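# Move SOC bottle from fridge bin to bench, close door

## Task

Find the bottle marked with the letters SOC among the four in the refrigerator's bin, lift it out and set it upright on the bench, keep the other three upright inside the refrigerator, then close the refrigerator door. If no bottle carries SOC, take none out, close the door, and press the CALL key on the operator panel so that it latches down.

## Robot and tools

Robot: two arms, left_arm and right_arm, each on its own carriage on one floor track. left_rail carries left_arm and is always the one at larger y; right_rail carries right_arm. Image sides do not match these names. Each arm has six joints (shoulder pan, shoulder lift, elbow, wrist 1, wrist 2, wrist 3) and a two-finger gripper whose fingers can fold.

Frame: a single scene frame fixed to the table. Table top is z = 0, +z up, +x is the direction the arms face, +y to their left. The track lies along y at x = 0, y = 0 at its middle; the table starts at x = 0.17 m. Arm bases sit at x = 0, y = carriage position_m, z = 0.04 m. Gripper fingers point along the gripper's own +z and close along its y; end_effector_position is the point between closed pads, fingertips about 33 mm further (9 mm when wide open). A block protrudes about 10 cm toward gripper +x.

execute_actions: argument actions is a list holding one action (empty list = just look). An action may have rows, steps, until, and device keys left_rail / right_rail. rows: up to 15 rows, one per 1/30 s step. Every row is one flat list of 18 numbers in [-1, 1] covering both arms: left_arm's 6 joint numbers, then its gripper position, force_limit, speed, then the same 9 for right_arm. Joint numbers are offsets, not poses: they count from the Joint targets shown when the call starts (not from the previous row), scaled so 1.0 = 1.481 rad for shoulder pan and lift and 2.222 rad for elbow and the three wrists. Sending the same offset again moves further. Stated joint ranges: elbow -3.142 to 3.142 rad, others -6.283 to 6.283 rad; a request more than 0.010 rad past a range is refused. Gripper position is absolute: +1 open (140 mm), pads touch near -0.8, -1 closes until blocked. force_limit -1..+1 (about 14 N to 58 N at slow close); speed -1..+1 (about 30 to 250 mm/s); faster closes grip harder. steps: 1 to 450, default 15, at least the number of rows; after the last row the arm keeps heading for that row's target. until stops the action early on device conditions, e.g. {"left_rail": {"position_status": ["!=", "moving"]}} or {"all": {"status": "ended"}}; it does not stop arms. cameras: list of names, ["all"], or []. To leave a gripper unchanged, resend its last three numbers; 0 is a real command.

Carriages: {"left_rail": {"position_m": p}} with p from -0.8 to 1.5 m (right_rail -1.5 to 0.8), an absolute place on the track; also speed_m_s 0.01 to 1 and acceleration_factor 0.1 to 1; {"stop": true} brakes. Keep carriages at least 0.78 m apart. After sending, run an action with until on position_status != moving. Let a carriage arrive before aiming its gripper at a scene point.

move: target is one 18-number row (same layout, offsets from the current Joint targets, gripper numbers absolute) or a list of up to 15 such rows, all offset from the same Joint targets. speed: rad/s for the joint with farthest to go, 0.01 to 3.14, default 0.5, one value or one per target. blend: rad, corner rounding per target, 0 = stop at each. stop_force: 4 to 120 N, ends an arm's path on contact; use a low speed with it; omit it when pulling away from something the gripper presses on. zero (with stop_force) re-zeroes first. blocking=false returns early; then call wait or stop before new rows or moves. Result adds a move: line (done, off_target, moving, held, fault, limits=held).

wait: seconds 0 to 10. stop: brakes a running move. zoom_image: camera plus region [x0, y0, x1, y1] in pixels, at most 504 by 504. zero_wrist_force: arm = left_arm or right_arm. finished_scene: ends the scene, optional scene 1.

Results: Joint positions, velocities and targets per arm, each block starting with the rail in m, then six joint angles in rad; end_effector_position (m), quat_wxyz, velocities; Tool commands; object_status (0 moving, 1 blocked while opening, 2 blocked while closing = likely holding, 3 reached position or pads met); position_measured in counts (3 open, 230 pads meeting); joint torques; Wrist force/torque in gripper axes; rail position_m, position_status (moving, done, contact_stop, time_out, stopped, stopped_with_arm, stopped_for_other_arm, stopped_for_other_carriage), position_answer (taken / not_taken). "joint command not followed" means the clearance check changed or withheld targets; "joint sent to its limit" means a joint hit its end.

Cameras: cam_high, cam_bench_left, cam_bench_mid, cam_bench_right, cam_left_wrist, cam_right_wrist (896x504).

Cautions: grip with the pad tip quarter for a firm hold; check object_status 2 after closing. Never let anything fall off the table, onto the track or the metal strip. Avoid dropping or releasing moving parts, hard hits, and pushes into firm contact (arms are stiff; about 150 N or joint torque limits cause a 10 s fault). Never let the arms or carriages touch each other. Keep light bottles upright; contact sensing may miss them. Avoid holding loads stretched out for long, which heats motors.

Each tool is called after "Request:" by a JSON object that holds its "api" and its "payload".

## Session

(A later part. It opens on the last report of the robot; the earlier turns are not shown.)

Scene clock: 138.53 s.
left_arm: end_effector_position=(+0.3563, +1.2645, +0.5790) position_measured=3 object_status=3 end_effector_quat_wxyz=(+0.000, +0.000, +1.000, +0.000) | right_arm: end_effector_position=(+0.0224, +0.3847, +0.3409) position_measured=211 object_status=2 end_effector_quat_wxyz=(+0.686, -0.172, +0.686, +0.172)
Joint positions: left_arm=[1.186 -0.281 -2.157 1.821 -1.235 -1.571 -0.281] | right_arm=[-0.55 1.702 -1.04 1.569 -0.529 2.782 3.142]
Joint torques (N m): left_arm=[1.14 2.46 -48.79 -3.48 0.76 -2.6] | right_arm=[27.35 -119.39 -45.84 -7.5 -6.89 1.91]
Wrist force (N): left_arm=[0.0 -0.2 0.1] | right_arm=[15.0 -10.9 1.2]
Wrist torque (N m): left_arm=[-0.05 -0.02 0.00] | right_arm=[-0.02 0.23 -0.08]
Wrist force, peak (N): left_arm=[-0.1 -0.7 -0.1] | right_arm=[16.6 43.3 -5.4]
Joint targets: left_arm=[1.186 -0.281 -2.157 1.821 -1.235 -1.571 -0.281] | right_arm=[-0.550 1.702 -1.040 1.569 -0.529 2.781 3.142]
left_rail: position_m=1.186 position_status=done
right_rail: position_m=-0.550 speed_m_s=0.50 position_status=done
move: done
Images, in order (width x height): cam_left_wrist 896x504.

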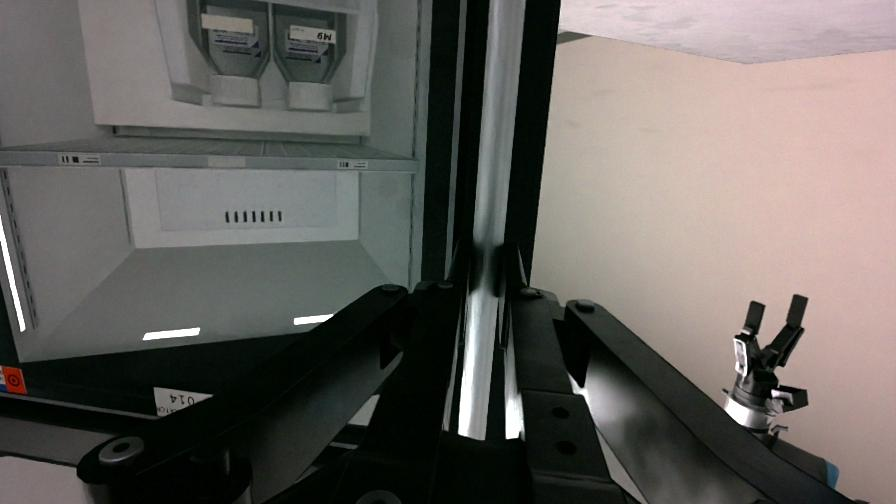

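Request:
{"api": "move", "payload": {"target": [[0,0,0,0,0,0,1,1,1,0.0257,-0.0509,0.0541,-0.0201,-0.0300,0,-0.98,0.3,-0.5],[0,0,0,0,0,0,1,1,1,0.0494,-0.1029,0.1069,-0.0383,-0.0613,0,-0.98,0.3,-0.5]], "speed": 0.1, "blend": [0.02,0]}}

Scene clock: 145.00 s.
left_arm: end_effector_position=(+0.3563, +1.2645, +0.5790) position_measured=3 object_status=3 end_effector_quat_wxyz=(+0.000, +0.000, +1.000, +0.000) | right_arm: end_effector_position=(-0.0510, +0.3134, +0.3409) position_measured=211 object_status=2 end_effector_quat_wxyz=(+0.664, -0.242, +0.664, +0.243)
Joint positions: left_arm=[1.186 -0.281 -2.157 1.821 -1.235 -1.571 -0.281] | right_arm=[-0.55 1.775 -1.192 1.806 -0.614 2.646 3.142]
Joint torques (N m): left_arm=[-1.04 8.18 -47.99 -3.36 0.95 -2.46] | right_arm=[66.11 -95.44 -64.63 -14.22 -27.49 1.87]
Wrist force (N): left_arm=[0.2 -0.1 -0.1] | right_arm=[12.9 -69.9 10.7]
Wrist torque (N m): left_arm=[-0.03 -0.05 0.00] | right_arm=[1.00 0.13 0.14]
Wrist force, peak (N): left_arm=[-0.1 -0.6 -0.3] | right_arm=[12.8 -70.2 10.5]
Joint targets: left_arm=[1.186 -0.281 -2.157 1.821 -1.235 -1.571 -0.281] | right_arm=[-0.550 1.775 -1.192 1.807 -0.614 2.645 3.142]
left_rail: position_m=1.186 position_status=done
right_rail: position_m=-0.550 speed_m_s=0.50 position_status=done
move: done

Request:
{"api": "move", "payload": {"target": [0,0,0,0,0,0,1,1,1,0.0201,-0.0756,0.0717,-0.0213,-0.0494,0,-0.98,0.3,-0.5], "speed": 0.1}}

Scene clock: 151.50 s.
left_arm: end_effector_position=(+0.3563, +1.2645, +0.5790) position_measured=3 object_status=3 end_effector_quat_wxyz=(+0.000, +0.000, +1.000, +0.000) | right_arm: end_effector_position=(-0.0843, +0.2590, +0.3410) position_measured=211 object_status=2 end_effector_quat_wxyz=(+0.646, -0.288, +0.646, +0.289)
Joint positions: left_arm=[1.186 -0.281 -2.157 1.821 -1.235 -1.571 -0.281] | right_arm=[-0.55 1.805 -1.304 1.965 -0.661 2.536 3.142]
Joint torques (N m): left_arm=[4.18 5.87 -47.56 -3.28 0.96 -2.89] | right_arm=[28.62 -95.85 -47.68 -10.09 -7.58 1.79]
Wrist force (N): left_arm=[0.0 -0.1 -0.1] | right_arm=[19.4 -13.2 1.6]
Wrist torque (N m): left_arm=[-0.02 0.00 0.00] | right_arm=[0.02 0.35 0.04]
Wrist force, peak (N): left_arm=[-0.1 -0.5 -0.4] | right_arm=[12.3 -72.5 11.1]
Joint targets: left_arm=[1.186 -0.281 -2.157 1.821 -1.235 -1.571 -0.281] | right_arm=[-0.550 1.805 -1.304 1.966 -0.661 2.535 3.142]
left_rail: position_m=1.186 position_status=done
right_rail: position_m=-0.550 speed_m_s=0.50 position_status=done
move: done

Request:
{"api": "move", "payload": {"target": [0,0,0,0,0,0,1,1,1,0.0154,-0.1005,0.0846,-0.0176,-0.0683,0,-0.98,0.3,-0.5], "speed": 0.12, "cameras": ["cam_left_wrist"]}}

Scene clock: 155.57 s.
left_arm: end_effector_position=(+0.3563, +1.2645, +0.5790) position_measured=3 object_status=3 end_effector_quat_wxyz=(+0.000, +0.000, +1.000, +0.000) | right_arm: end_effector_position=(-0.1181, +0.1872, +0.3410) position_measured=211 object_status=2 end_effector_quat_wxyz=(+0.618, -0.343, +0.618, +0.344)
Joint positions: left_arm=[1.186 -0.281 -2.157 1.821 -1.235 -1.571 -0.281] | right_arm=[-0.55 1.828 -1.453 2.153 -0.7 2.384 3.142]
Joint torques (N m): left_arm=[0.03 7.27 -47.75 -3.01 1.26 -2.48] | right_arm=[43.26 -69.26 -46.14 -10.45 -15.7 1.92]
Wrist force (N): left_arm=[-0.2 -0.2 -0.1] | right_arm=[8.5 -36.5 5.2]
Wrist torque (N m): left_arm=[-0.05 0.03 -0.01] | right_arm=[0.54 0.15 0.00]
Wrist force, peak (N): left_arm=[-0.4 -0.5 -0.4] | right_arm=[43.4 3.9 -1.1]
Joint targets: left_arm=[1.186 -0.281 -2.157 1.821 -1.235 -1.571 -0.281] | right_arm=[-0.550 1.828 -1.453 2.154 -0.700 2.384 3.142]
left_rail: position_m=1.186 position_status=done
right_rail: position_m=-0.550 speed_m_s=0.50 position_status=done
move: done
Images, in order (width x height): cam_left_wrist 896x504.

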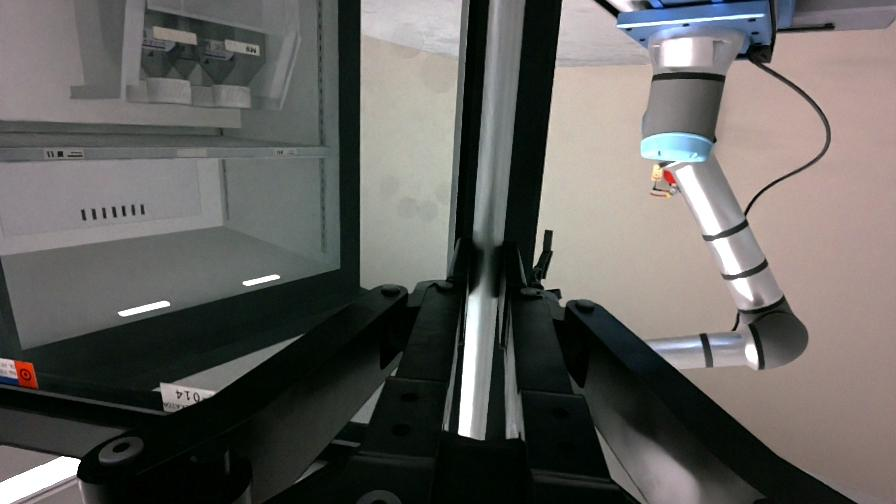

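Request:
{"api": "move", "payload": {"target": [0,0,0,0,0,0,1,1,1,-0.0139,-0.1188,0.0825,-0.0033,-0.0876,0,-0.98,0.3,-0.5], "speed": 0.12, "cameras": ["cam_left_wrist","cam_bench_right"]}}

Scene clock: 160.90 s.
left_arm: end_effector_position=(+0.3563, +1.2645, +0.5790) position_measured=3 object_status=3 end_effector_quat_wxyz=(+0.000, +0.000, +1.000, +0.000) | right_arm: end_effector_position=(-0.1358, +0.1128, +0.3410) position_measured=211 object_status=2 end_effector_quat_wxyz=(+0.586, -0.396, +0.586, +0.396)
Joint positions: left_arm=[1.186 -0.281 -2.157 1.821 -1.235 -1.571 -0.281] | right_arm=[-0.55 1.807 -1.629 2.337 -0.708 2.19 3.142]
Joint torques (N m): left_arm=[-0.5 7.72 -47.71 -2.98 0.79 -2.65] | right_arm=[-13.88 -50.39 -31.77 -5.99 -5.35 1.82]
Wrist force (N): left_arm=[-0.3 -0.1 0.0] | right_arm=[0.2 -6.1 0.0]
Wrist torque (N m): left_arm=[-0.02 0.05 0.00] | right_arm=[-0.11 -0.12 -0.17]
Wrist force, peak (N): left_arm=[0.0 -0.7 -0.1] | right_arm=[44.1 31.3 -5.7]
Joint targets: left_arm=[1.186 -0.281 -2.157 1.821 -1.235 -1.571 -0.281] | right_arm=[-0.550 1.807 -1.629 2.337 -0.708 2.189 3.142]
left_rail: position_m=1.186 position_status=done
right_rail: position_m=-0.550 speed_m_s=0.50 position_status=done
move: done
Images, in order (width x height): cam_bench_right 896x504, cam_left_wrist 896x504.

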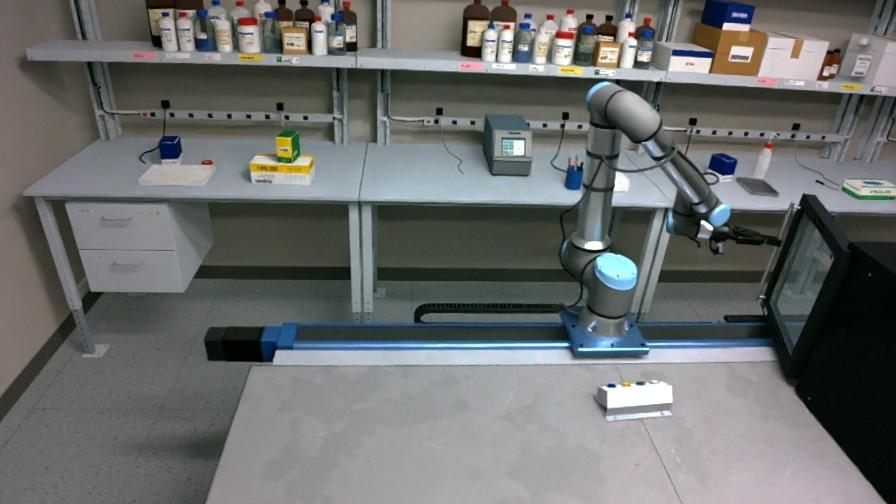

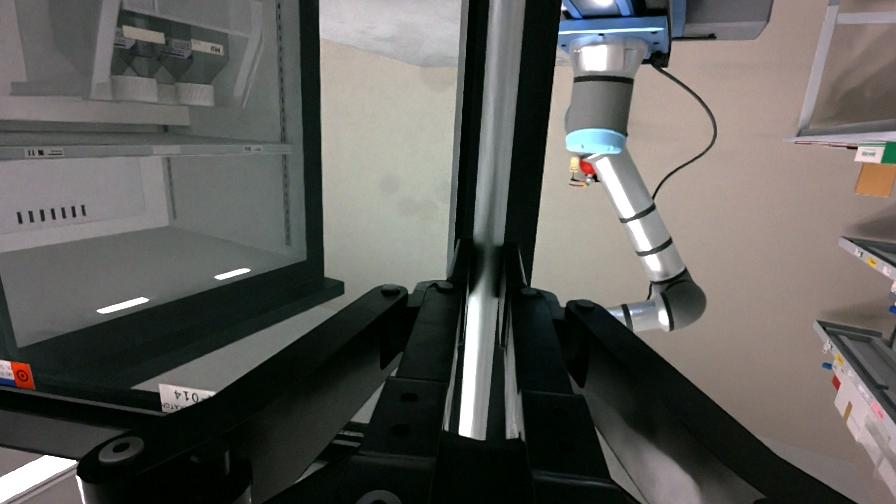

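Request:
{"api": "move", "payload": {"target": [-0.6762,0,0,0,0,0,1,1,1,0,0,0,0,0,0,-0.98,0.3,-0.5], "speed": 1.2}}

Request:
{"api": "move", "payload": {"target": [-0.6762,0.5411,0.0205,0.3259,0.3861,0.1265,1,1,1,0,0,0,0,0,0,-0.98,0.3,-0.5], "speed": 1.0}}

Request:
{"api": "execute_actions", "payload": {"actions": [{"left_rail":{"position_m":0.95,"speed_m_s":0.4,"acceleration_factor":0.4},"steps":200,"until":{"left_rail":{"position_status":["!=","moving"]}}}], "cameras": ["cam_right_wrist"]}}

Request:
{"api": "zoom_image", "payload": {"camera": "cam_right_wrist", "region": [300, 230, 640, 430]}}

Scene clock: 174.17 s.
left_arm: end_effector_position=(+0.2583, +0.9283, +0.5790) position_measured=3 object_status=3 end_effector_quat_wxyz=(+0.000, +0.480, +0.877, +0.000) end_effector_velocity=(-0.001, -0.001, +0.000) end_effector_angular_velocity=(-0.001, -0.001, -0.006) | right_arm: end_effector_position=(-0.1359, +0.1126, +0.3409) position_measured=211 object_status=2 end_effector_quat_wxyz=(+0.586, -0.396, +0.586, +0.396)
Joint positions: left_arm=[1.186 -1.282 -2.157 1.821 -1.235 -1.571 -0.281] | right_arm=[-0.55 1.807 -1.629 2.337 -0.708 2.189 3.142]
Joint velocities: left_arm=[0 -0.005 -0.001 0 -0.001 0.001 0.001] | right_arm=[within noise]
Joint torques (N m): left_arm=[-7.26 6.97 -49.94 -2.89 1.45 -2.55] | right_arm=[12.76 -45.77 -30.63 -0.64 -5.55 1.54]
Wrist force (N): left_arm=[0.1 -0.3 -0.2] | right_arm=[-1.5 -7.0 0.2]
Wrist torque (N m): left_arm=[-0.08 -0.03 0.00] | right_arm=[0.00 -0.15 -0.18]
Wrist force, peak (N): left_arm=[-0.8 -3.0 -0.1] | right_arm=[-1.7 -7.7 0.3]
Joint targets: left_arm=[1.186 -1.282 -2.157 1.821 -1.235 -1.571 -0.281] | right_arm=[-0.550 1.807 -1.629 2.337 -0.708 2.189 3.142]
left_rail: position_m=1.186 position_status=done
right_rail: position_m=-0.550 speed_m_s=0.50 position_status=done
move: done

Scene clock: 176.10 s.
left_arm: end_effector_position=(+0.0608, +0.5961, +0.4199) position_measured=3 object_status=3 end_effector_quat_wxyz=(+0.000, +0.707, +0.000, +0.707) end_effector_velocity=(-0.003, -0.001, +0.000) end_effector_angular_velocity=(+0.004, -0.003, -0.007) | right_arm: end_effector_position=(-0.1359, +0.1126, +0.3409) position_measured=211 object_status=2 end_effector_quat_wxyz=(+0.586, -0.396, +0.586, +0.396)
Joint positions: left_arm=[1.186 -2.283 -1.356 1.866 -0.511 -0.713 0] | right_arm=[-0.55 1.807 -1.629 2.337 -0.708 2.189 3.142]
Joint velocities: left_arm=[0 -0.005 0.003 0 0.003 0.001 0.001] | right_arm=[within noise]
Joint torques (N m): left_arm=[-9.18 -42.12 -29.18 5.13 2.49 2.56] | right_arm=[12.6 -44.24 -30.81 -0.79 -5.5 1.42]
Wrist force (N): left_arm=[-1.7 0.1 0.0] | right_arm=[-1.7 -7.1 0.1]
Wrist torque (N m): left_arm=[0.30 0.40 -0.41] | right_arm=[-0.02 -0.10 -0.18]
Wrist force, peak (N): left_arm=[-4.4 0.2 -4.1] | right_arm=[-1.8 -7.6 0.5]
Joint targets: left_arm=[1.186 -2.284 -1.355 1.866 -0.511 -0.713 0.001] | right_arm=[-0.550 1.807 -1.629 2.337 -0.708 2.189 3.142]
left_rail: position_m=1.186 position_status=done
right_rail: position_m=-0.550 speed_m_s=0.50 position_status=done
move: done

Scene clock: 177.77 s.
left_arm: end_effector_position=(+0.0605, +0.3599, +0.4198) position_measured=3 object_status=3 end_effector_quat_wxyz=(+0.000, +0.707, +0.000, +0.707) | right_arm: end_effector_position=(-0.1359, +0.1126, +0.3409) position_measured=211 object_status=2 end_effector_quat_wxyz=(+0.586, -0.396, +0.586, +0.396)
Joint positions: left_arm=[0.95 -2.284 -1.355 1.866 -0.511 -0.713 0.001] | right_arm=[-0.55 1.807 -1.629 2.337 -0.708 2.189 3.142]
Joint torques (N m): left_arm=[-5.86 -59.44 -36.07 4.08 1.8 2.24] | right_arm=[11.82 -45.6 -30.56 -0.84 -5.42 1.54]
Wrist force (N): left_arm=[-1.6 0.0 0.6] | right_arm=[-1.2 -7.3 0.3]
Wrist torque (N m): left_arm=[0.25 0.37 -0.41] | right_arm=[-0.07 -0.20 -0.18]
Wrist force, peak (N): left_arm=[-1.9 -1.1 0.3] | right_arm=[-1.6 -7.6 0.2]
Joint targets: left_arm=[0.950 -2.284 -1.355 1.866 -0.511 -0.713 0.001] | right_arm=[-0.550 1.807 -1.629 2.337 -0.708 2.189 3.142]
Tool commands: left_gripper/position=+1.0 left_gripper/force_limit=+1.0 left_gripper/speed=+1.0 right_gripper/position=-0.98 right_gripper/force_limit=+0.3 right_gripper/speed=-0.5
left_rail: position_m=0.950 speed_m_s=0.40 position_status=done
right_rail: position_m=-0.550 speed_m_s=0.50 position_status=done
Images, in order (width x height): cam_right_wrist 896x504.

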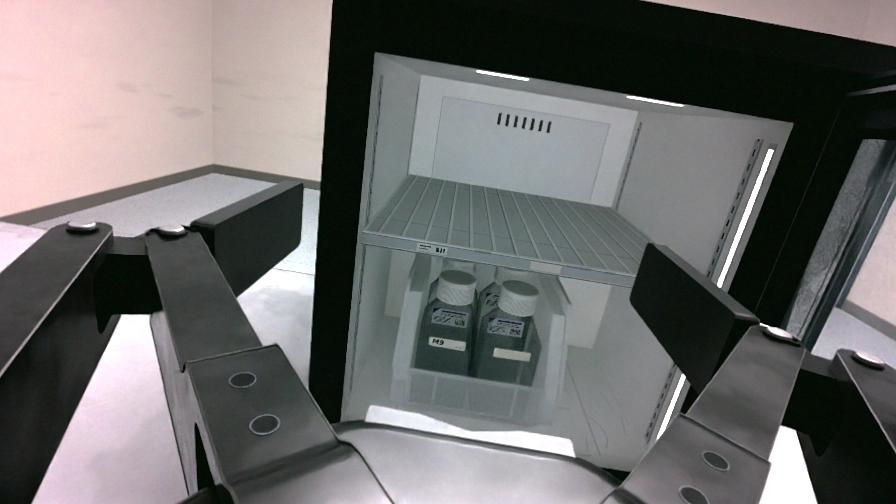

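Scaled by 1.482 from the camera's 896x504 image, which has a finer 1280x720 frame.

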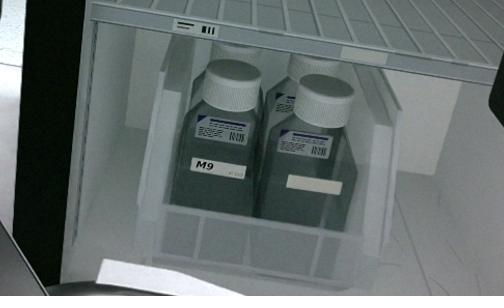

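Request:
{"api": "move", "payload": {"target": [0.1594,0.1419,0.0457,-0.1403,0.1062,0,1,1,1,0,0,0,0,0,0,-0.98,0.3,-0.5], "speed": 0.3, "cameras": ["cam_right_wrist"]}}

Request:
{"api": "zoom_image", "payload": {"camera": "cam_right_wrist", "region": [300, 160, 700, 460]}}

Scene clock: 199.87 s.
left_arm: end_effector_position=(+0.2005, +0.3000, +0.2401) position_measured=3 object_status=3 end_effector_quat_wxyz=(+0.000, +0.707, +0.000, +0.707) | right_arm: end_effector_position=(-0.1359, +0.1126, +0.3409) position_measured=211 object_status=2 end_effector_quat_wxyz=(+0.586, -0.396, +0.586, +0.396)
Joint positions: left_arm=[0.95 -2.048 -1.145 1.968 -0.822 -0.477 0.001] | right_arm=[-0.55 1.807 -1.629 2.337 -0.708 2.189 3.142]
Joint torques (N m): left_arm=[11.95 -54.71 -20.4 -1.95 2.45 2.49] | right_arm=[12.11 -42.79 -30.46 -0.8 -5.49 1.87]
Wrist force (N): left_arm=[-1.8 0.2 0.4] | right_arm=[-1.6 -7.5 0.1]
Wrist torque (N m): left_arm=[0.31 0.40 -0.42] | right_arm=[-0.12 -0.11 -0.18]
Wrist force, peak (N): left_arm=[-3.3 0.2 2.0] | right_arm=[-1.9 -7.6 0.2]
Joint targets: left_arm=[0.950 -2.048 -1.145 1.968 -0.823 -0.477 0.001] | right_arm=[-0.550 1.807 -1.629 2.337 -0.708 2.189 3.142]
left_rail: position_m=0.950 speed_m_s=0.40 position_status=done
right_rail: position_m=-0.550 speed_m_s=0.50 position_status=done
move: done
Images, in order (width x height): cam_right_wrist 896x504.

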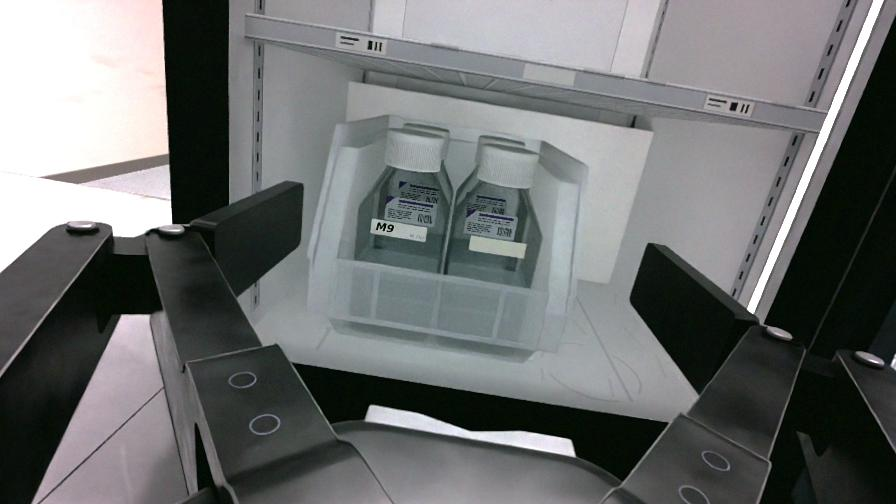

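Scaled by 1.260 from the camera's 896x504 image, which has a finer 1280x720 frame.

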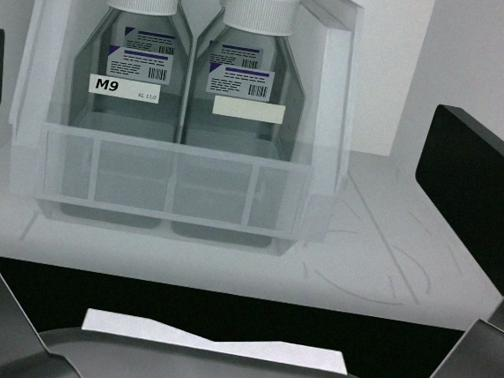

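Request:
{"api": "execute_actions", "payload": {"actions": [{"left_rail":{"position_m":1.15},"steps":200,"until":{"left_rail":{"position_status":["!=","moving"]}}}], "cameras": ["cam_right_wrist"]}}

Request:
{"api": "zoom_image", "payload": {"camera": "cam_right_wrist", "region": [540, 140, 760, 310]}}

Scene clock: 205.00 s.
left_arm: end_effector_position=(+0.2008, +0.5000, +0.2399) position_measured=3 object_status=3 end_effector_quat_wxyz=(+0.000, +0.707, +0.000, +0.707) | right_arm: end_effector_position=(-0.1359, +0.1126, +0.3409) position_measured=211 object_status=2 end_effector_quat_wxyz=(+0.586, -0.396, +0.586, +0.396)
Joint positions: left_arm=[1.15 -2.048 -1.145 1.968 -0.823 -0.477 0.001] | right_arm=[-0.55 1.807 -1.629 2.337 -0.708 2.189 3.142]
Joint torques (N m): left_arm=[8.51 -67.12 -31.49 0.04 0.39 2.24] | right_arm=[12.26 -41.8 -30.56 -0.85 -5.28 1.81]
Wrist force (N): left_arm=[-1.8 0.0 0.6] | right_arm=[-1.6 -7.2 0.3]
Wrist torque (N m): left_arm=[0.27 0.41 -0.42] | right_arm=[-0.05 -0.14 -0.18]
Wrist force, peak (N): left_arm=[-2.1 0.1 0.7] | right_arm=[-2.0 -7.7 0.4]
Joint targets: left_arm=[1.150 -2.048 -1.145 1.968 -0.823 -0.477 0.001] | right_arm=[-0.550 1.807 -1.629 2.337 -0.708 2.189 3.142]
Tool commands: left_gripper/position=+1.0 left_gripper/force_limit=+1.0 left_gripper/speed=+1.0 right_gripper/position=-0.98 right_gripper/force_limit=+0.3 right_gripper/speed=-0.5
left_rail: position_m=1.150 speed_m_s=0.40 position_status=done
right_rail: position_m=-0.550 speed_m_s=0.50 position_status=done
Images, in order (width x height): cam_right_wrist 896x504.

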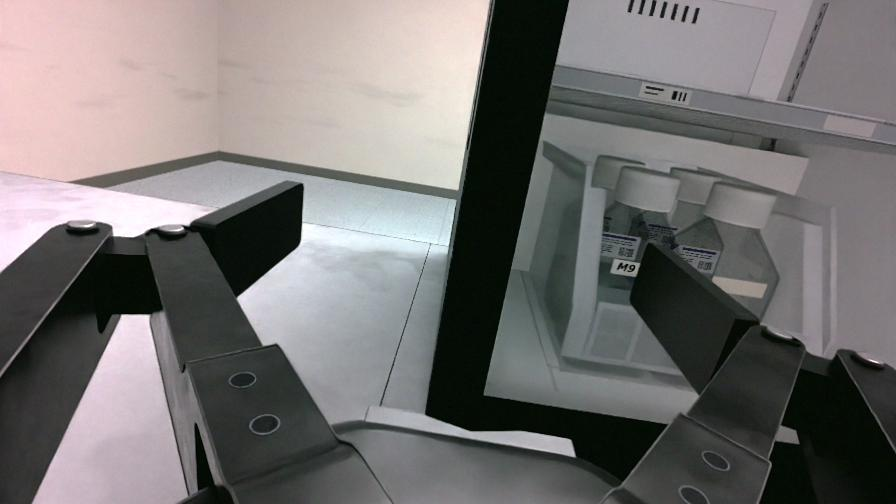

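Scaled by 2.291 from the camera's 896x504 image, which has a finer 1280x720 frame.

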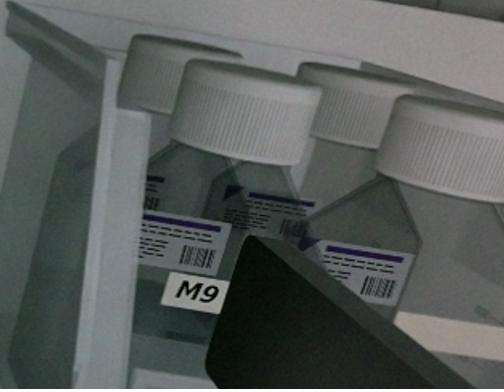

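Request:
{"api": "execute_actions", "payload": {"actions": [{"rows":[[0,0,0,0,0,0,-1,-1,0,0,0,0,0,0,0,-0.98,0.3,-0.5]],"steps":60}], "cameras": ["cam_right_wrist"]}}

Request:
{"api": "zoom_image", "payload": {"camera": "cam_right_wrist", "region": [560, 140, 780, 330]}}

Request:
{"api": "execute_actions", "payload": {"actions": [{"left_rail":{"position_m":1.06},"steps":200,"until":{"left_rail":{"position_status":["!=","moving"]}}}], "cameras": ["cam_right_wrist"]}}

Request:
{"api": "zoom_image", "payload": {"camera": "cam_right_wrist", "region": [430, 130, 690, 330]}}

Request:
{"api": "execute_actions", "payload": {"actions": [{"left_rail":{"position_m":0.82},"steps":200,"until":{"left_rail":{"position_status":["!=","moving"]}}}], "cameras": ["cam_right_wrist"]}}

Request:
{"api": "zoom_image", "payload": {"camera": "cam_right_wrist", "region": [200, 80, 460, 310]}}

Scene clock: 210.47 s.
left_arm: end_effector_position=(+0.2007, +0.5000, +0.2399) position_measured=233 object_status=3 end_effector_quat_wxyz=(+0.000, +0.707, +0.000, +0.707) | right_arm: end_effector_position=(-0.1359, +0.1126, +0.3409) position_measured=211 object_status=2 end_effector_quat_wxyz=(+0.586, -0.396, +0.586, +0.396)
Joint positions: left_arm=[1.15 -2.048 -1.145 1.968 -0.823 -0.477 0.001] | right_arm=[-0.55 1.807 -1.629 2.337 -0.708 2.189 3.142]
Joint torques (N m): left_arm=[-5.13 -91.49 -35.08 4.19 -2.72 2.1] | right_arm=[11.73 -41.14 -30.38 -0.63 -5.31 1.69]
Wrist force (N): left_arm=[-1.8 0.1 0.4] | right_arm=[-1.9 -7.1 0.3]
Wrist torque (N m): left_arm=[0.30 0.35 -0.42] | right_arm=[-0.03 -0.06 -0.18]
Wrist force, peak (N): left_arm=[-2.2 0.1 0.5] | right_arm=[-1.9 -7.7 0.3]
Joint targets: left_arm=[1.150 -2.048 -1.145 1.968 -0.823 -0.477 0.001] | right_arm=[-0.550 1.807 -1.629 2.337 -0.708 2.189 3.142]
left_rail: position_m=1.150 speed_m_s=0.40 position_status=done
right_rail: position_m=-0.550 speed_m_s=0.50 position_status=done
Images, in order (width x height): cam_right_wrist 896x504.

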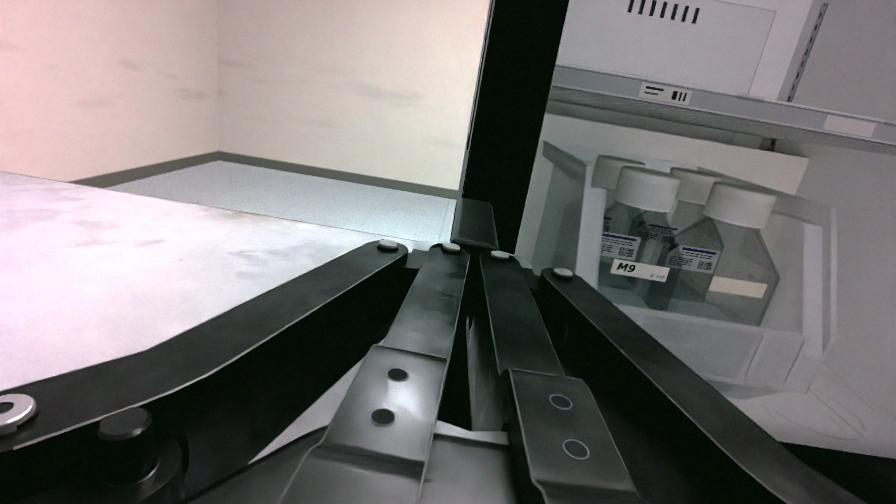

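Scaled by 2.291 from the camera's 896x504 image, which has a finer 1280x720 frame.

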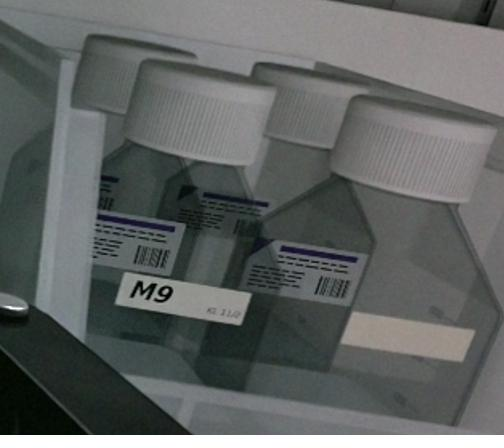

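Scene clock: 211.60 s.
left_arm: end_effector_position=(+0.2007, +0.4100, +0.2399) position_measured=233 object_status=3 end_effector_quat_wxyz=(+0.000, +0.707, +0.000, +0.707) | right_arm: end_effector_position=(-0.1359, +0.1126, +0.3409) position_measured=211 object_status=2 end_effector_quat_wxyz=(+0.586, -0.396, +0.586, +0.396)
Joint positions: left_arm=[1.06 -2.048 -1.145 1.968 -0.823 -0.477 0.001] | right_arm=[-0.55 1.807 -1.629 2.337 -0.708 2.189 3.142]
Joint torques (N m): left_arm=[-4.12 -81.71 -28.99 4.41 -1.94 1.86] | right_arm=[12.63 -40.27 -31.12 -0.87 -5.18 1.71]
Wrist force (N): left_arm=[-1.9 -0.1 0.5] | right_arm=[-1.7 -7.0 0.3]
Wrist torque (N m): left_arm=[0.24 0.36 -0.42] | right_arm=[0.00 -0.11 -0.18]
Wrist force, peak (N): left_arm=[-2.1 -1.2 0.4] | right_arm=[-1.7 -7.5 0.0]
Joint targets: left_arm=[1.060 -2.048 -1.145 1.968 -0.823 -0.477 0.001] | right_arm=[-0.550 1.807 -1.629 2.337 -0.708 2.189 3.142]
Tool commands: left_gripper/position=-1.0 left_gripper/force_limit=-1.0 left_gripper/speed=+0.0 right_gripper/position=-0.98 right_gripper/force_limit=+0.3 right_gripper/speed=-0.5
left_rail: position_m=1.060 speed_m_s=0.40 position_status=done
right_rail: position_m=-0.550 speed_m_s=0.50 position_status=done
Images, in order (width x height): cam_right_wrist 896x504.

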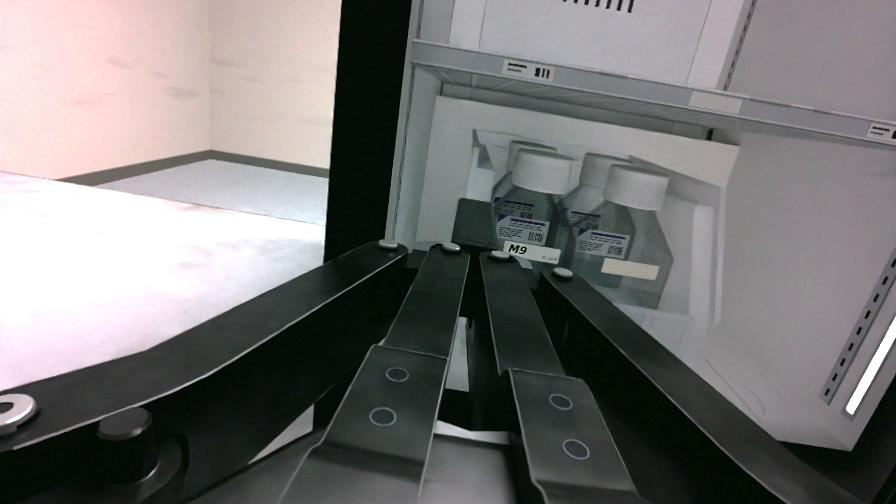

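Scaled by 1.938 from the camera's 896x504 image, which has a finer 1280x720 frame.

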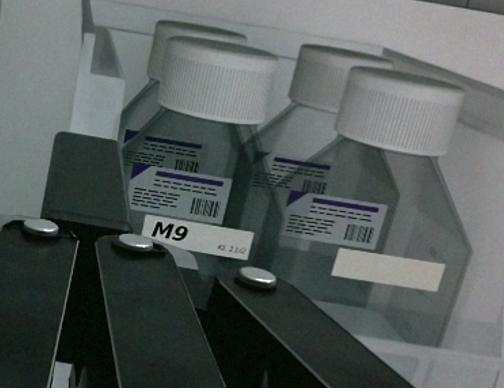

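Scene clock: 222.50 s.
left_arm: end_effector_position=(+0.2005, +0.2401, +0.2396) position_measured=233 object_status=3 end_effector_quat_wxyz=(+0.000, +0.707, -0.001, +0.707) | right_arm: end_effector_position=(-0.1359, +0.1126, +0.3409) position_measured=211 object_status=2 end_effector_quat_wxyz=(+0.586, -0.396, +0.586, +0.396)
Joint positions: left_arm=[0.89 -2.049 -1.145 1.97 -0.823 -0.477 0.001] | right_arm=[-0.55 1.807 -1.629 2.337 -0.708 2.189 3.142]
Joint torques (N m): left_arm=[2.98 -75 -29.14 1.3 0.03 -0.47] | right_arm=[71.89 -44.58 -83.67 -20.39 -37.61 1.64]
Wrist force (N): left_arm=[-1.1 0.2 0.1] | right_arm=[23.8 -105.4 -13.6]
Wrist torque (N m): left_arm=[0.32 0.20 -0.40] | right_arm=[-0.08 -0.02 0.14]
Wrist force, peak (N): left_arm=[-1.6 6.3 0.8] | right_arm=[22.2 -106.6 -17.1]
Joint targets: left_arm=[0.890 -2.049 -1.145 1.970 -0.823 -0.477 0.001] | right_arm=[-0.550 1.807 -1.629 2.337 -0.708 2.189 3.142]
Tool commands: left_gripper/position=-1.0 left_gripper/force_limit=-1.0 left_gripper/speed=+0.003922 right_gripper/position=-0.98 right_gripper/force_limit=+0.3 right_gripper/speed=-0.5
FORCE FAULT: contact force on the left arm reached its limit, and that arm stopped for 10 seconds. The contact can be on any part of that arm, not only on its tool. That arm's remaining commands of this call were not run. That arm's target is now where it stood when the stop ended, not its last command. That arm accepts commands again.
left_rail: position_m=0.890 speed_m_s=0.40 position_status=stopped_with_arm position_answer=taken
right_rail: position_m=-0.550 speed_m_s=0.50 position_status=done
Images, in order (width x height): cam_right_wrist 896x504.

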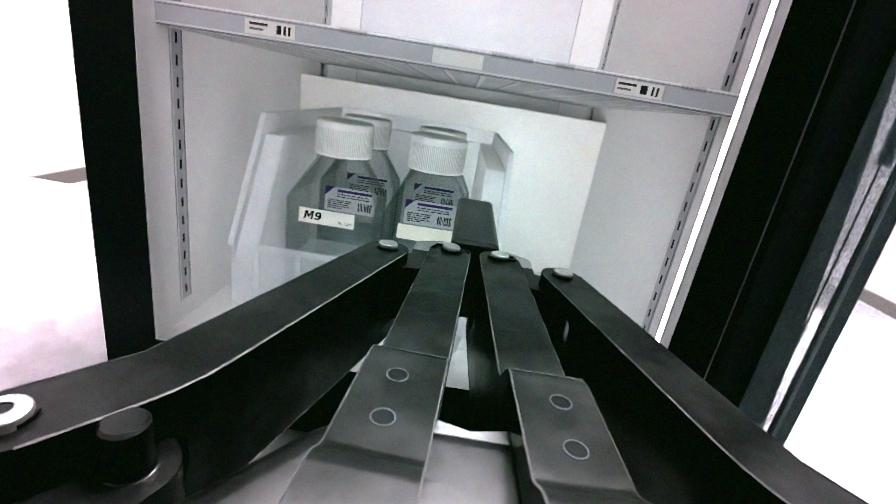

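Scaled by 1.938 from the camera's 896x504 image, which has a finer 1280x720 frame.

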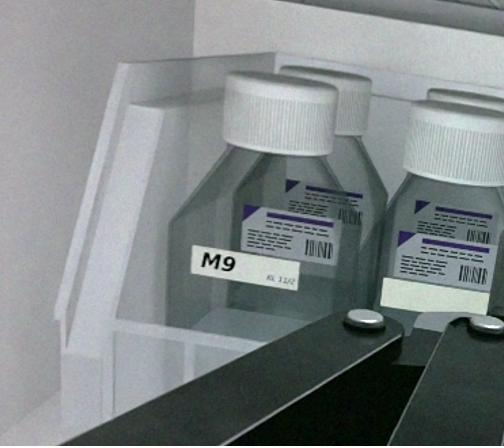

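Request:
{"api": "execute_actions", "payload": {"actions": [{"left_rail":{"position_m":1.0},"steps":200,"until":{"left_rail":{"position_status":["!=","moving"]}}}], "cameras": ["cam_right_wrist","cam_left_wrist"]}}

Request:
{"api": "zoom_image", "payload": {"camera": "cam_right_wrist", "region": [340, 110, 620, 290]}}

Scene clock: 227.17 s.
left_arm: end_effector_position=(+0.2004, +0.3505, +0.2396) position_measured=233 object_status=3 end_effector_quat_wxyz=(+0.000, +0.707, -0.001, +0.707) | right_arm: end_effector_position=(-0.1359, +0.1126, +0.3409) position_measured=211 object_status=2 end_effector_quat_wxyz=(+0.586, -0.396, +0.586, +0.396)
Joint positions: left_arm=[1 -2.049 -1.145 1.97 -0.823 -0.477 0.001] | right_arm=[-0.55 1.807 -1.629 2.337 -0.708 2.189 3.142]
Joint torques (N m): left_arm=[1.54 -74.35 -22.45 1.32 -0.14 -0.1] | right_arm=[73.64 -55.39 -83.64 -19.59 -36.36 1.54]
Wrist force (N): left_arm=[-1.5 0.5 0.8] | right_arm=[29.8 -103.1 20.7]
Wrist torque (N m): left_arm=[0.38 0.27 -0.41] | right_arm=[-0.37 0.05 0.19]
Wrist force, peak (N): left_arm=[-1.5 1.1 0.8] | right_arm=[29.9 -103.5 20.7]
Joint targets: left_arm=[1.000 -2.049 -1.145 1.970 -0.823 -0.477 0.001] | right_arm=[-0.550 1.807 -1.629 2.337 -0.708 2.189 3.142]
Tool commands: left_gripper/position=-1.0 left_gripper/force_limit=-1.0 left_gripper/speed=+0.003922 right_gripper/position=-0.98 right_gripper/force_limit=+0.3 right_gripper/speed=-0.5
left_rail: position_m=1.000 speed_m_s=0.40 position_status=done
right_rail: position_m=-0.550 speed_m_s=0.50 position_status=done
Images, in order (width x height): cam_left_wrist 896x504, cam_right_wrist 896x504.

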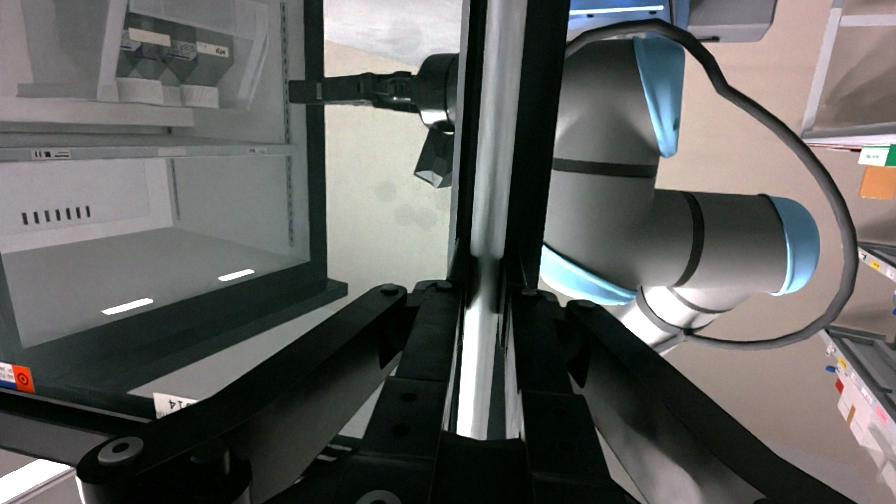

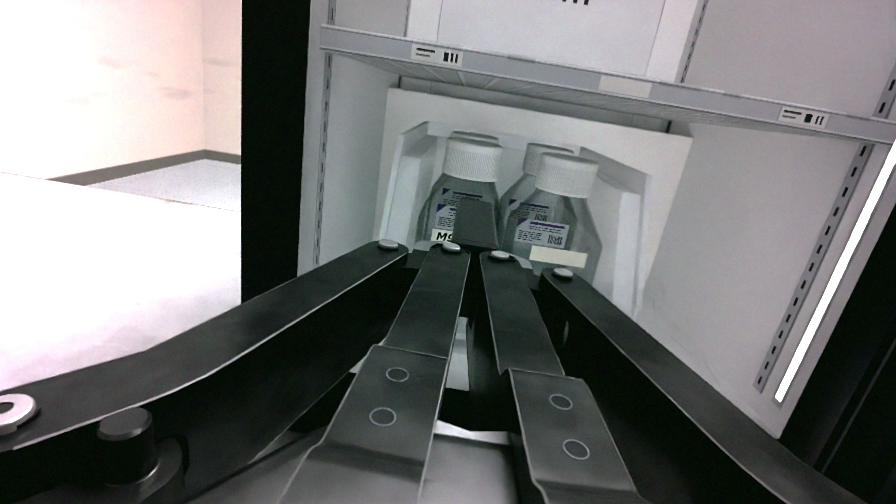

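Scaled by 1.800 from the camera's 896x504 image, which has a finer 1280x720 frame.

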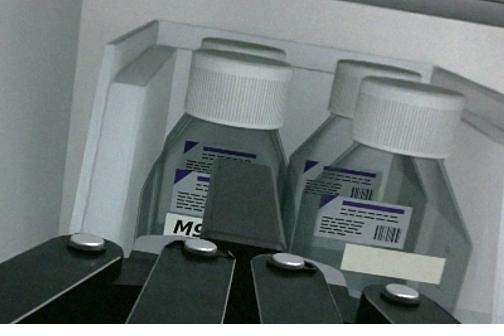

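Request:
{"api": "execute_actions", "payload": {"actions": [{"left_rail":{"position_m":0.95},"rows":[[0,0,0,0,0,0,0.036,-1,0,-0.0068,0,0,0,-0.0045,0,-0.98,0.3,-0.5]],"steps":90}]}}

Request:
{"api": "move", "payload": {"target": [0.1258,-0.1678,0.0524,-0.2788,0.0392,0.3195,0.036,-1,0,0,0,0,0,0,0,-0.98,0.3,-0.5], "speed": 0.25, "cameras": ["cam_right_wrist","cam_left_wrist"]}}

Scene clock: 252.07 s.
left_arm: end_effector_position=(+0.2005, +0.3005, +0.2396) position_measured=125 object_status=3 end_effector_quat_wxyz=(+0.000, +0.707, -0.001, +0.707) | right_arm: end_effector_position=(-0.1323, +0.1152, +0.3409) position_measured=211 object_status=2 end_effector_quat_wxyz=(+0.586, -0.396, +0.586, +0.396)
Joint positions: left_arm=[0.95 -2.049 -1.145 1.97 -0.823 -0.477 0.001] | right_arm=[-0.55 1.797 -1.629 2.337 -0.708 2.179 3.142]
Joint torques (N m): left_arm=[0.14 -77.34 -34.45 1.94 -0.5 -0.9] | right_arm=[-2.91 -50.12 -56.68 -11.54 -4.4 1.32]
Wrist force (N): left_arm=[-1.1 0.1 0.6] | right_arm=[31.0 -19.6 2.5]
Wrist torque (N m): left_arm=[0.30 0.21 -0.40] | right_arm=[-0.08 0.10 0.19]
Wrist force, peak (N): left_arm=[-1.2 -1.6 0.7] | right_arm=[30.2 -103.4 20.9]
Joint targets: left_arm=[0.950 -2.049 -1.145 1.970 -0.823 -0.477 0.001] | right_arm=[-0.550 1.797 -1.629 2.337 -0.708 2.179 3.142]
left_rail: position_m=0.950 speed_m_s=0.40 position_status=done
right_rail: position_m=-0.550 speed_m_s=0.50 position_status=done

Scene clock: 255.53 s.
left_arm: end_effector_position=(+0.3147, +0.2971, +0.2830) position_measured=125 object_status=3 end_effector_quat_wxyz=(+0.000, +0.793, +0.000, +0.609) end_effector_velocity=(+0.000, +0.000, +0.000) end_effector_angular_velocity=(+0.001, +0.002, +0.000) | right_arm: end_effector_position=(-0.1323, +0.1152, +0.3409) position_measured=211 object_status=2 end_effector_quat_wxyz=(+0.586, -0.396, +0.586, +0.396)
Joint positions: left_arm=[0.95 -1.863 -1.393 2.086 -1.442 -0.39 0.71] | right_arm=[-0.55 1.797 -1.629 2.337 -0.708 2.179 3.142]
Joint velocities: left_arm=[0 0 -0.001 0.001 -0.004 -0.001 0.005] | right_arm=[within noise]
Joint torques (N m): left_arm=[12.2 -80.24 -27.26 -5.75 4.67 2.99] | right_arm=[-4.31 -39.45 -56.12 -11.17 -4.42 1.32]
Wrist force (N): left_arm=[-0.8 0.2 0.0] | right_arm=[30.3 -19.5 2.5]
Wrist torque (N m): left_arm=[0.21 0.10 -0.42] | right_arm=[-0.06 0.13 0.18]
Wrist force, peak (N): left_arm=[-1.7 0.0 0.4] | right_arm=[31.3 -19.7 2.3]
Joint targets: left_arm=[0.950 -1.862 -1.394 2.086 -1.442 -0.390 0.710] | right_arm=[-0.550 1.797 -1.629 2.337 -0.708 2.179 3.142]
left_rail: position_m=0.950 speed_m_s=0.40 position_status=done
right_rail: position_m=-0.550 speed_m_s=0.50 position_status=done
move: done
Images, in order (width x height): cam_left_wrist 896x504, cam_right_wrist 896x504.

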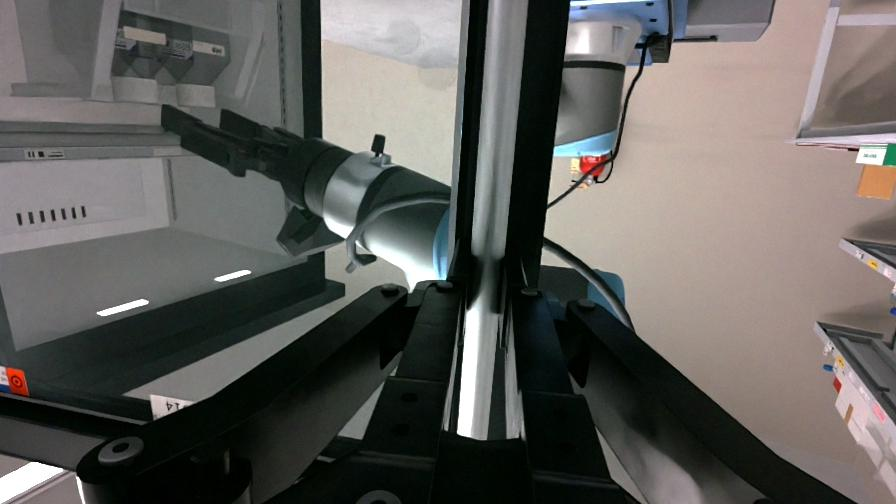

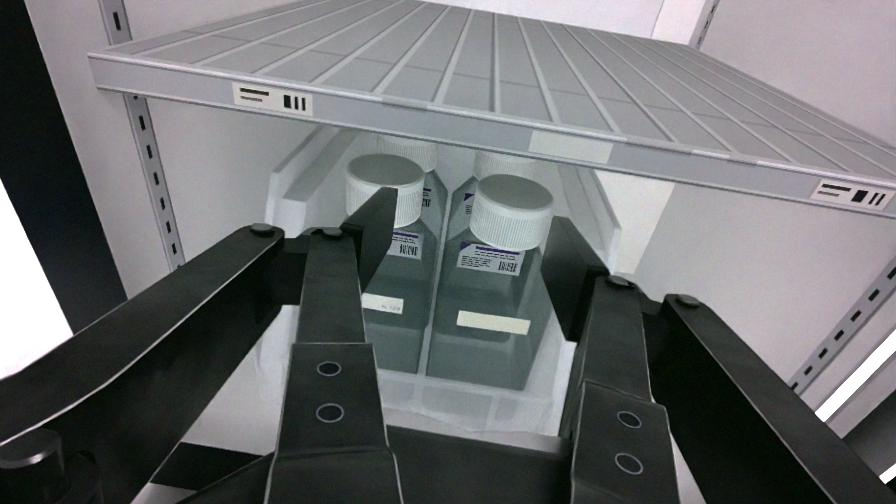

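Request:
{"api": "move", "payload": {"target": [0.0587,0.0571,0.0091,-0.1243,0.0264,0.0824,0.036,-1,0,0,0,0,0,0,0,-0.98,0.3,-0.5], "speed": 0.12, "cameras": ["cam_right_wrist"]}}

Scene clock: 267.43 s.
left_arm: end_effector_position=(+0.3666, +0.2751, +0.2431) position_measured=125 object_status=3 end_effector_quat_wxyz=(+0.000, +0.793, +0.000, +0.609) | right_arm: end_effector_position=(-0.1323, +0.1152, +0.3409) position_measured=211 object_status=2 end_effector_quat_wxyz=(+0.586, -0.396, +0.586, +0.396)
Joint positions: left_arm=[0.95 -1.776 -1.309 2.106 -1.718 -0.331 0.893] | right_arm=[-0.55 1.797 -1.629 2.337 -0.708 2.179 3.142]
Joint torques (N m): left_arm=[9.64 -46.67 -27.1 -6.13 4.95 2.33] | right_arm=[-4.92 -40.04 -56.02 -11.13 -4.48 0.95]
Wrist force (N): left_arm=[-0.3 0.2 0.0] | right_arm=[30.3 -19.6 2.4]
Wrist torque (N m): left_arm=[0.22 0.00 -0.40] | right_arm=[-0.08 0.13 0.19]
Wrist force, peak (N): left_arm=[-1.2 0.0 0.2] | right_arm=[30.8 -19.8 2.3]
Joint targets: left_arm=[0.950 -1.775 -1.309 2.106 -1.718 -0.331 0.894] | right_arm=[-0.550 1.797 -1.629 2.337 -0.708 2.179 3.142]
left_rail: position_m=0.950 speed_m_s=0.40 position_status=done
right_rail: position_m=-0.550 speed_m_s=0.50 position_status=done
move: done
Images, in order (width x height): cam_right_wrist 896x504.

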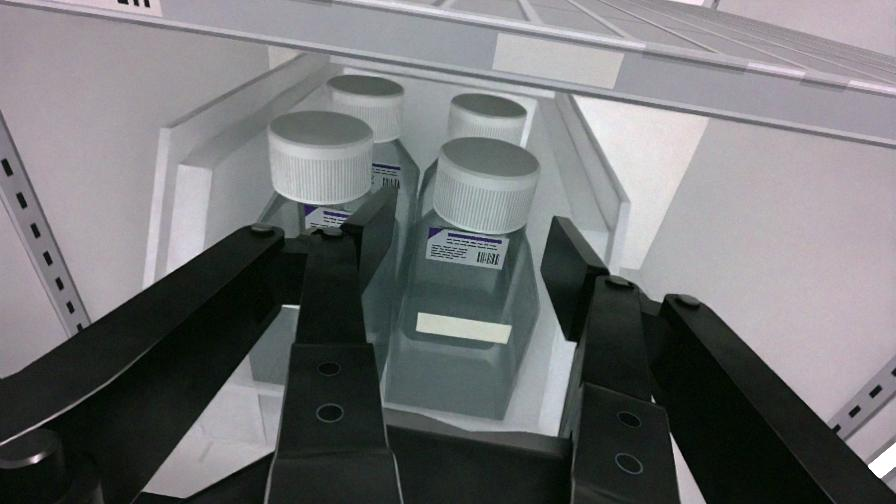

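Request:
{"api": "zoom_image", "payload": {"camera": "cam_right_wrist", "region": [250, 60, 650, 280]}}

Scaled by 1.260 from the camera's 896x504 image, which has a finer 1280x720 frame.

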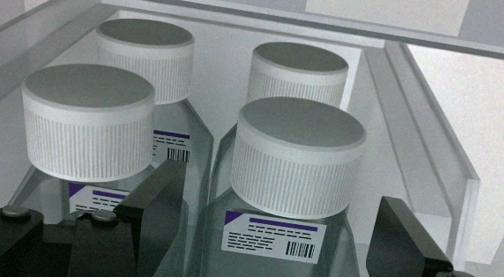

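Request:
{"api": "execute_actions", "payload": {"actions": [{"rows":[[0,0,0,0,0,0,0.177,-1,0,0,0,0,0,0,0,-0.98,0.3,-0.5]],"steps":20}]}}

Request:
{"api": "move", "payload": {"target": [0.0471,0.0255,0.0113,-0.1110,0.0167,0.0869,0.177,-1,0,0,0,0,0,0,0,-0.98,0.3,-0.5], "speed": 0.08, "stop_force": 10, "cameras": ["cam_right_wrist"]}}

Scene clock: 275.03 s.
left_arm: end_effector_position=(+0.3667, +0.2751, +0.2430) position_measured=107 object_status=3 end_effector_quat_wxyz=(+0.000, +0.793, +0.000, +0.609) | right_arm: end_effector_position=(-0.1323, +0.1152, +0.3409) position_measured=211 object_status=2 end_effector_quat_wxyz=(+0.586, -0.396, +0.586, +0.396)
Joint positions: left_arm=[0.95 -1.775 -1.309 2.106 -1.718 -0.331 0.894] | right_arm=[-0.55 1.797 -1.629 2.337 -0.708 2.179 3.142]
Joint torques (N m): left_arm=[-9.31 -48.47 -44.7 -6.56 5.33 2.03] | right_arm=[-4.19 -39.23 -55.86 -11.15 -4.5 0.81]
Wrist force (N): left_arm=[-1.3 -4.9 3.3] | right_arm=[30.3 -19.7 2.2]
Wrist torque (N m): left_arm=[0.54 0.02 -0.34] | right_arm=[-0.09 0.05 0.19]
Wrist force, peak (N): left_arm=[1.1 -7.5 4.9] | right_arm=[30.5 -19.9 2.5]
Joint targets: left_arm=[0.950 -1.775 -1.309 2.106 -1.718 -0.331 0.894] | right_arm=[-0.550 1.797 -1.629 2.337 -0.708 2.179 3.142]
left_rail: position_m=0.950 speed_m_s=0.40 position_status=done
right_rail: position_m=-0.550 speed_m_s=0.50 position_status=done

Scene clock: 279.00 s.
left_arm: end_effector_position=(+0.4125, +0.2720, +0.2310) position_measured=107 object_status=3 end_effector_quat_wxyz=(+0.000, +0.793, +0.000, +0.609) | right_arm: end_effector_position=(-0.1323, +0.1152, +0.3409) position_measured=211 object_status=2 end_effector_quat_wxyz=(+0.586, -0.396, +0.586, +0.396)
Joint positions: left_arm=[0.95 -1.706 -1.271 2.131 -1.964 -0.294 1.086] | right_arm=[-0.55 1.797 -1.629 2.337 -0.708 2.179 3.142]
Joint torques (N m): left_arm=[3.09 -54.7 -28.38 -0.35 4.43 -2.43] | right_arm=[-4.77 -39.23 -57.05 -11.24 -4.56 0.95]
Wrist force (N): left_arm=[0.0 -1.7 -7.2] | right_arm=[30.3 -20.7 2.5]
Wrist torque (N m): left_arm=[-0.21 0.05 -0.40] | right_arm=[-0.06 0.09 0.19]
Wrist force, peak (N): left_arm=[5.3 -6.5 -2.2] | right_arm=[31.3 -20.3 2.8]
Joint targets: left_arm=[0.950 -1.706 -1.271 2.131 -1.964 -0.294 1.086] | right_arm=[-0.550 1.797 -1.629 2.337 -0.708 2.179 3.142]
left_rail: position_m=0.950 speed_m_s=0.40 position_status=done
right_rail: position_m=-0.550 speed_m_s=0.50 position_status=done
move: contact (left_arm)
Images, in order (width x height): cam_right_wrist 896x504.

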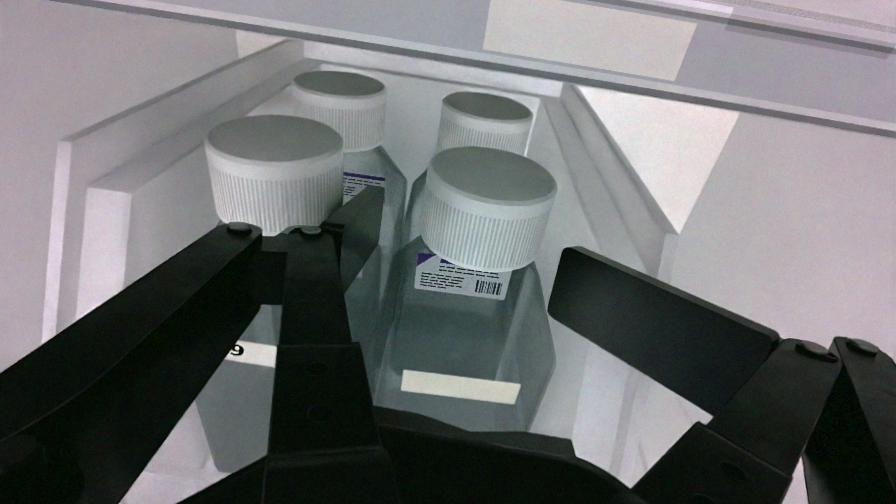

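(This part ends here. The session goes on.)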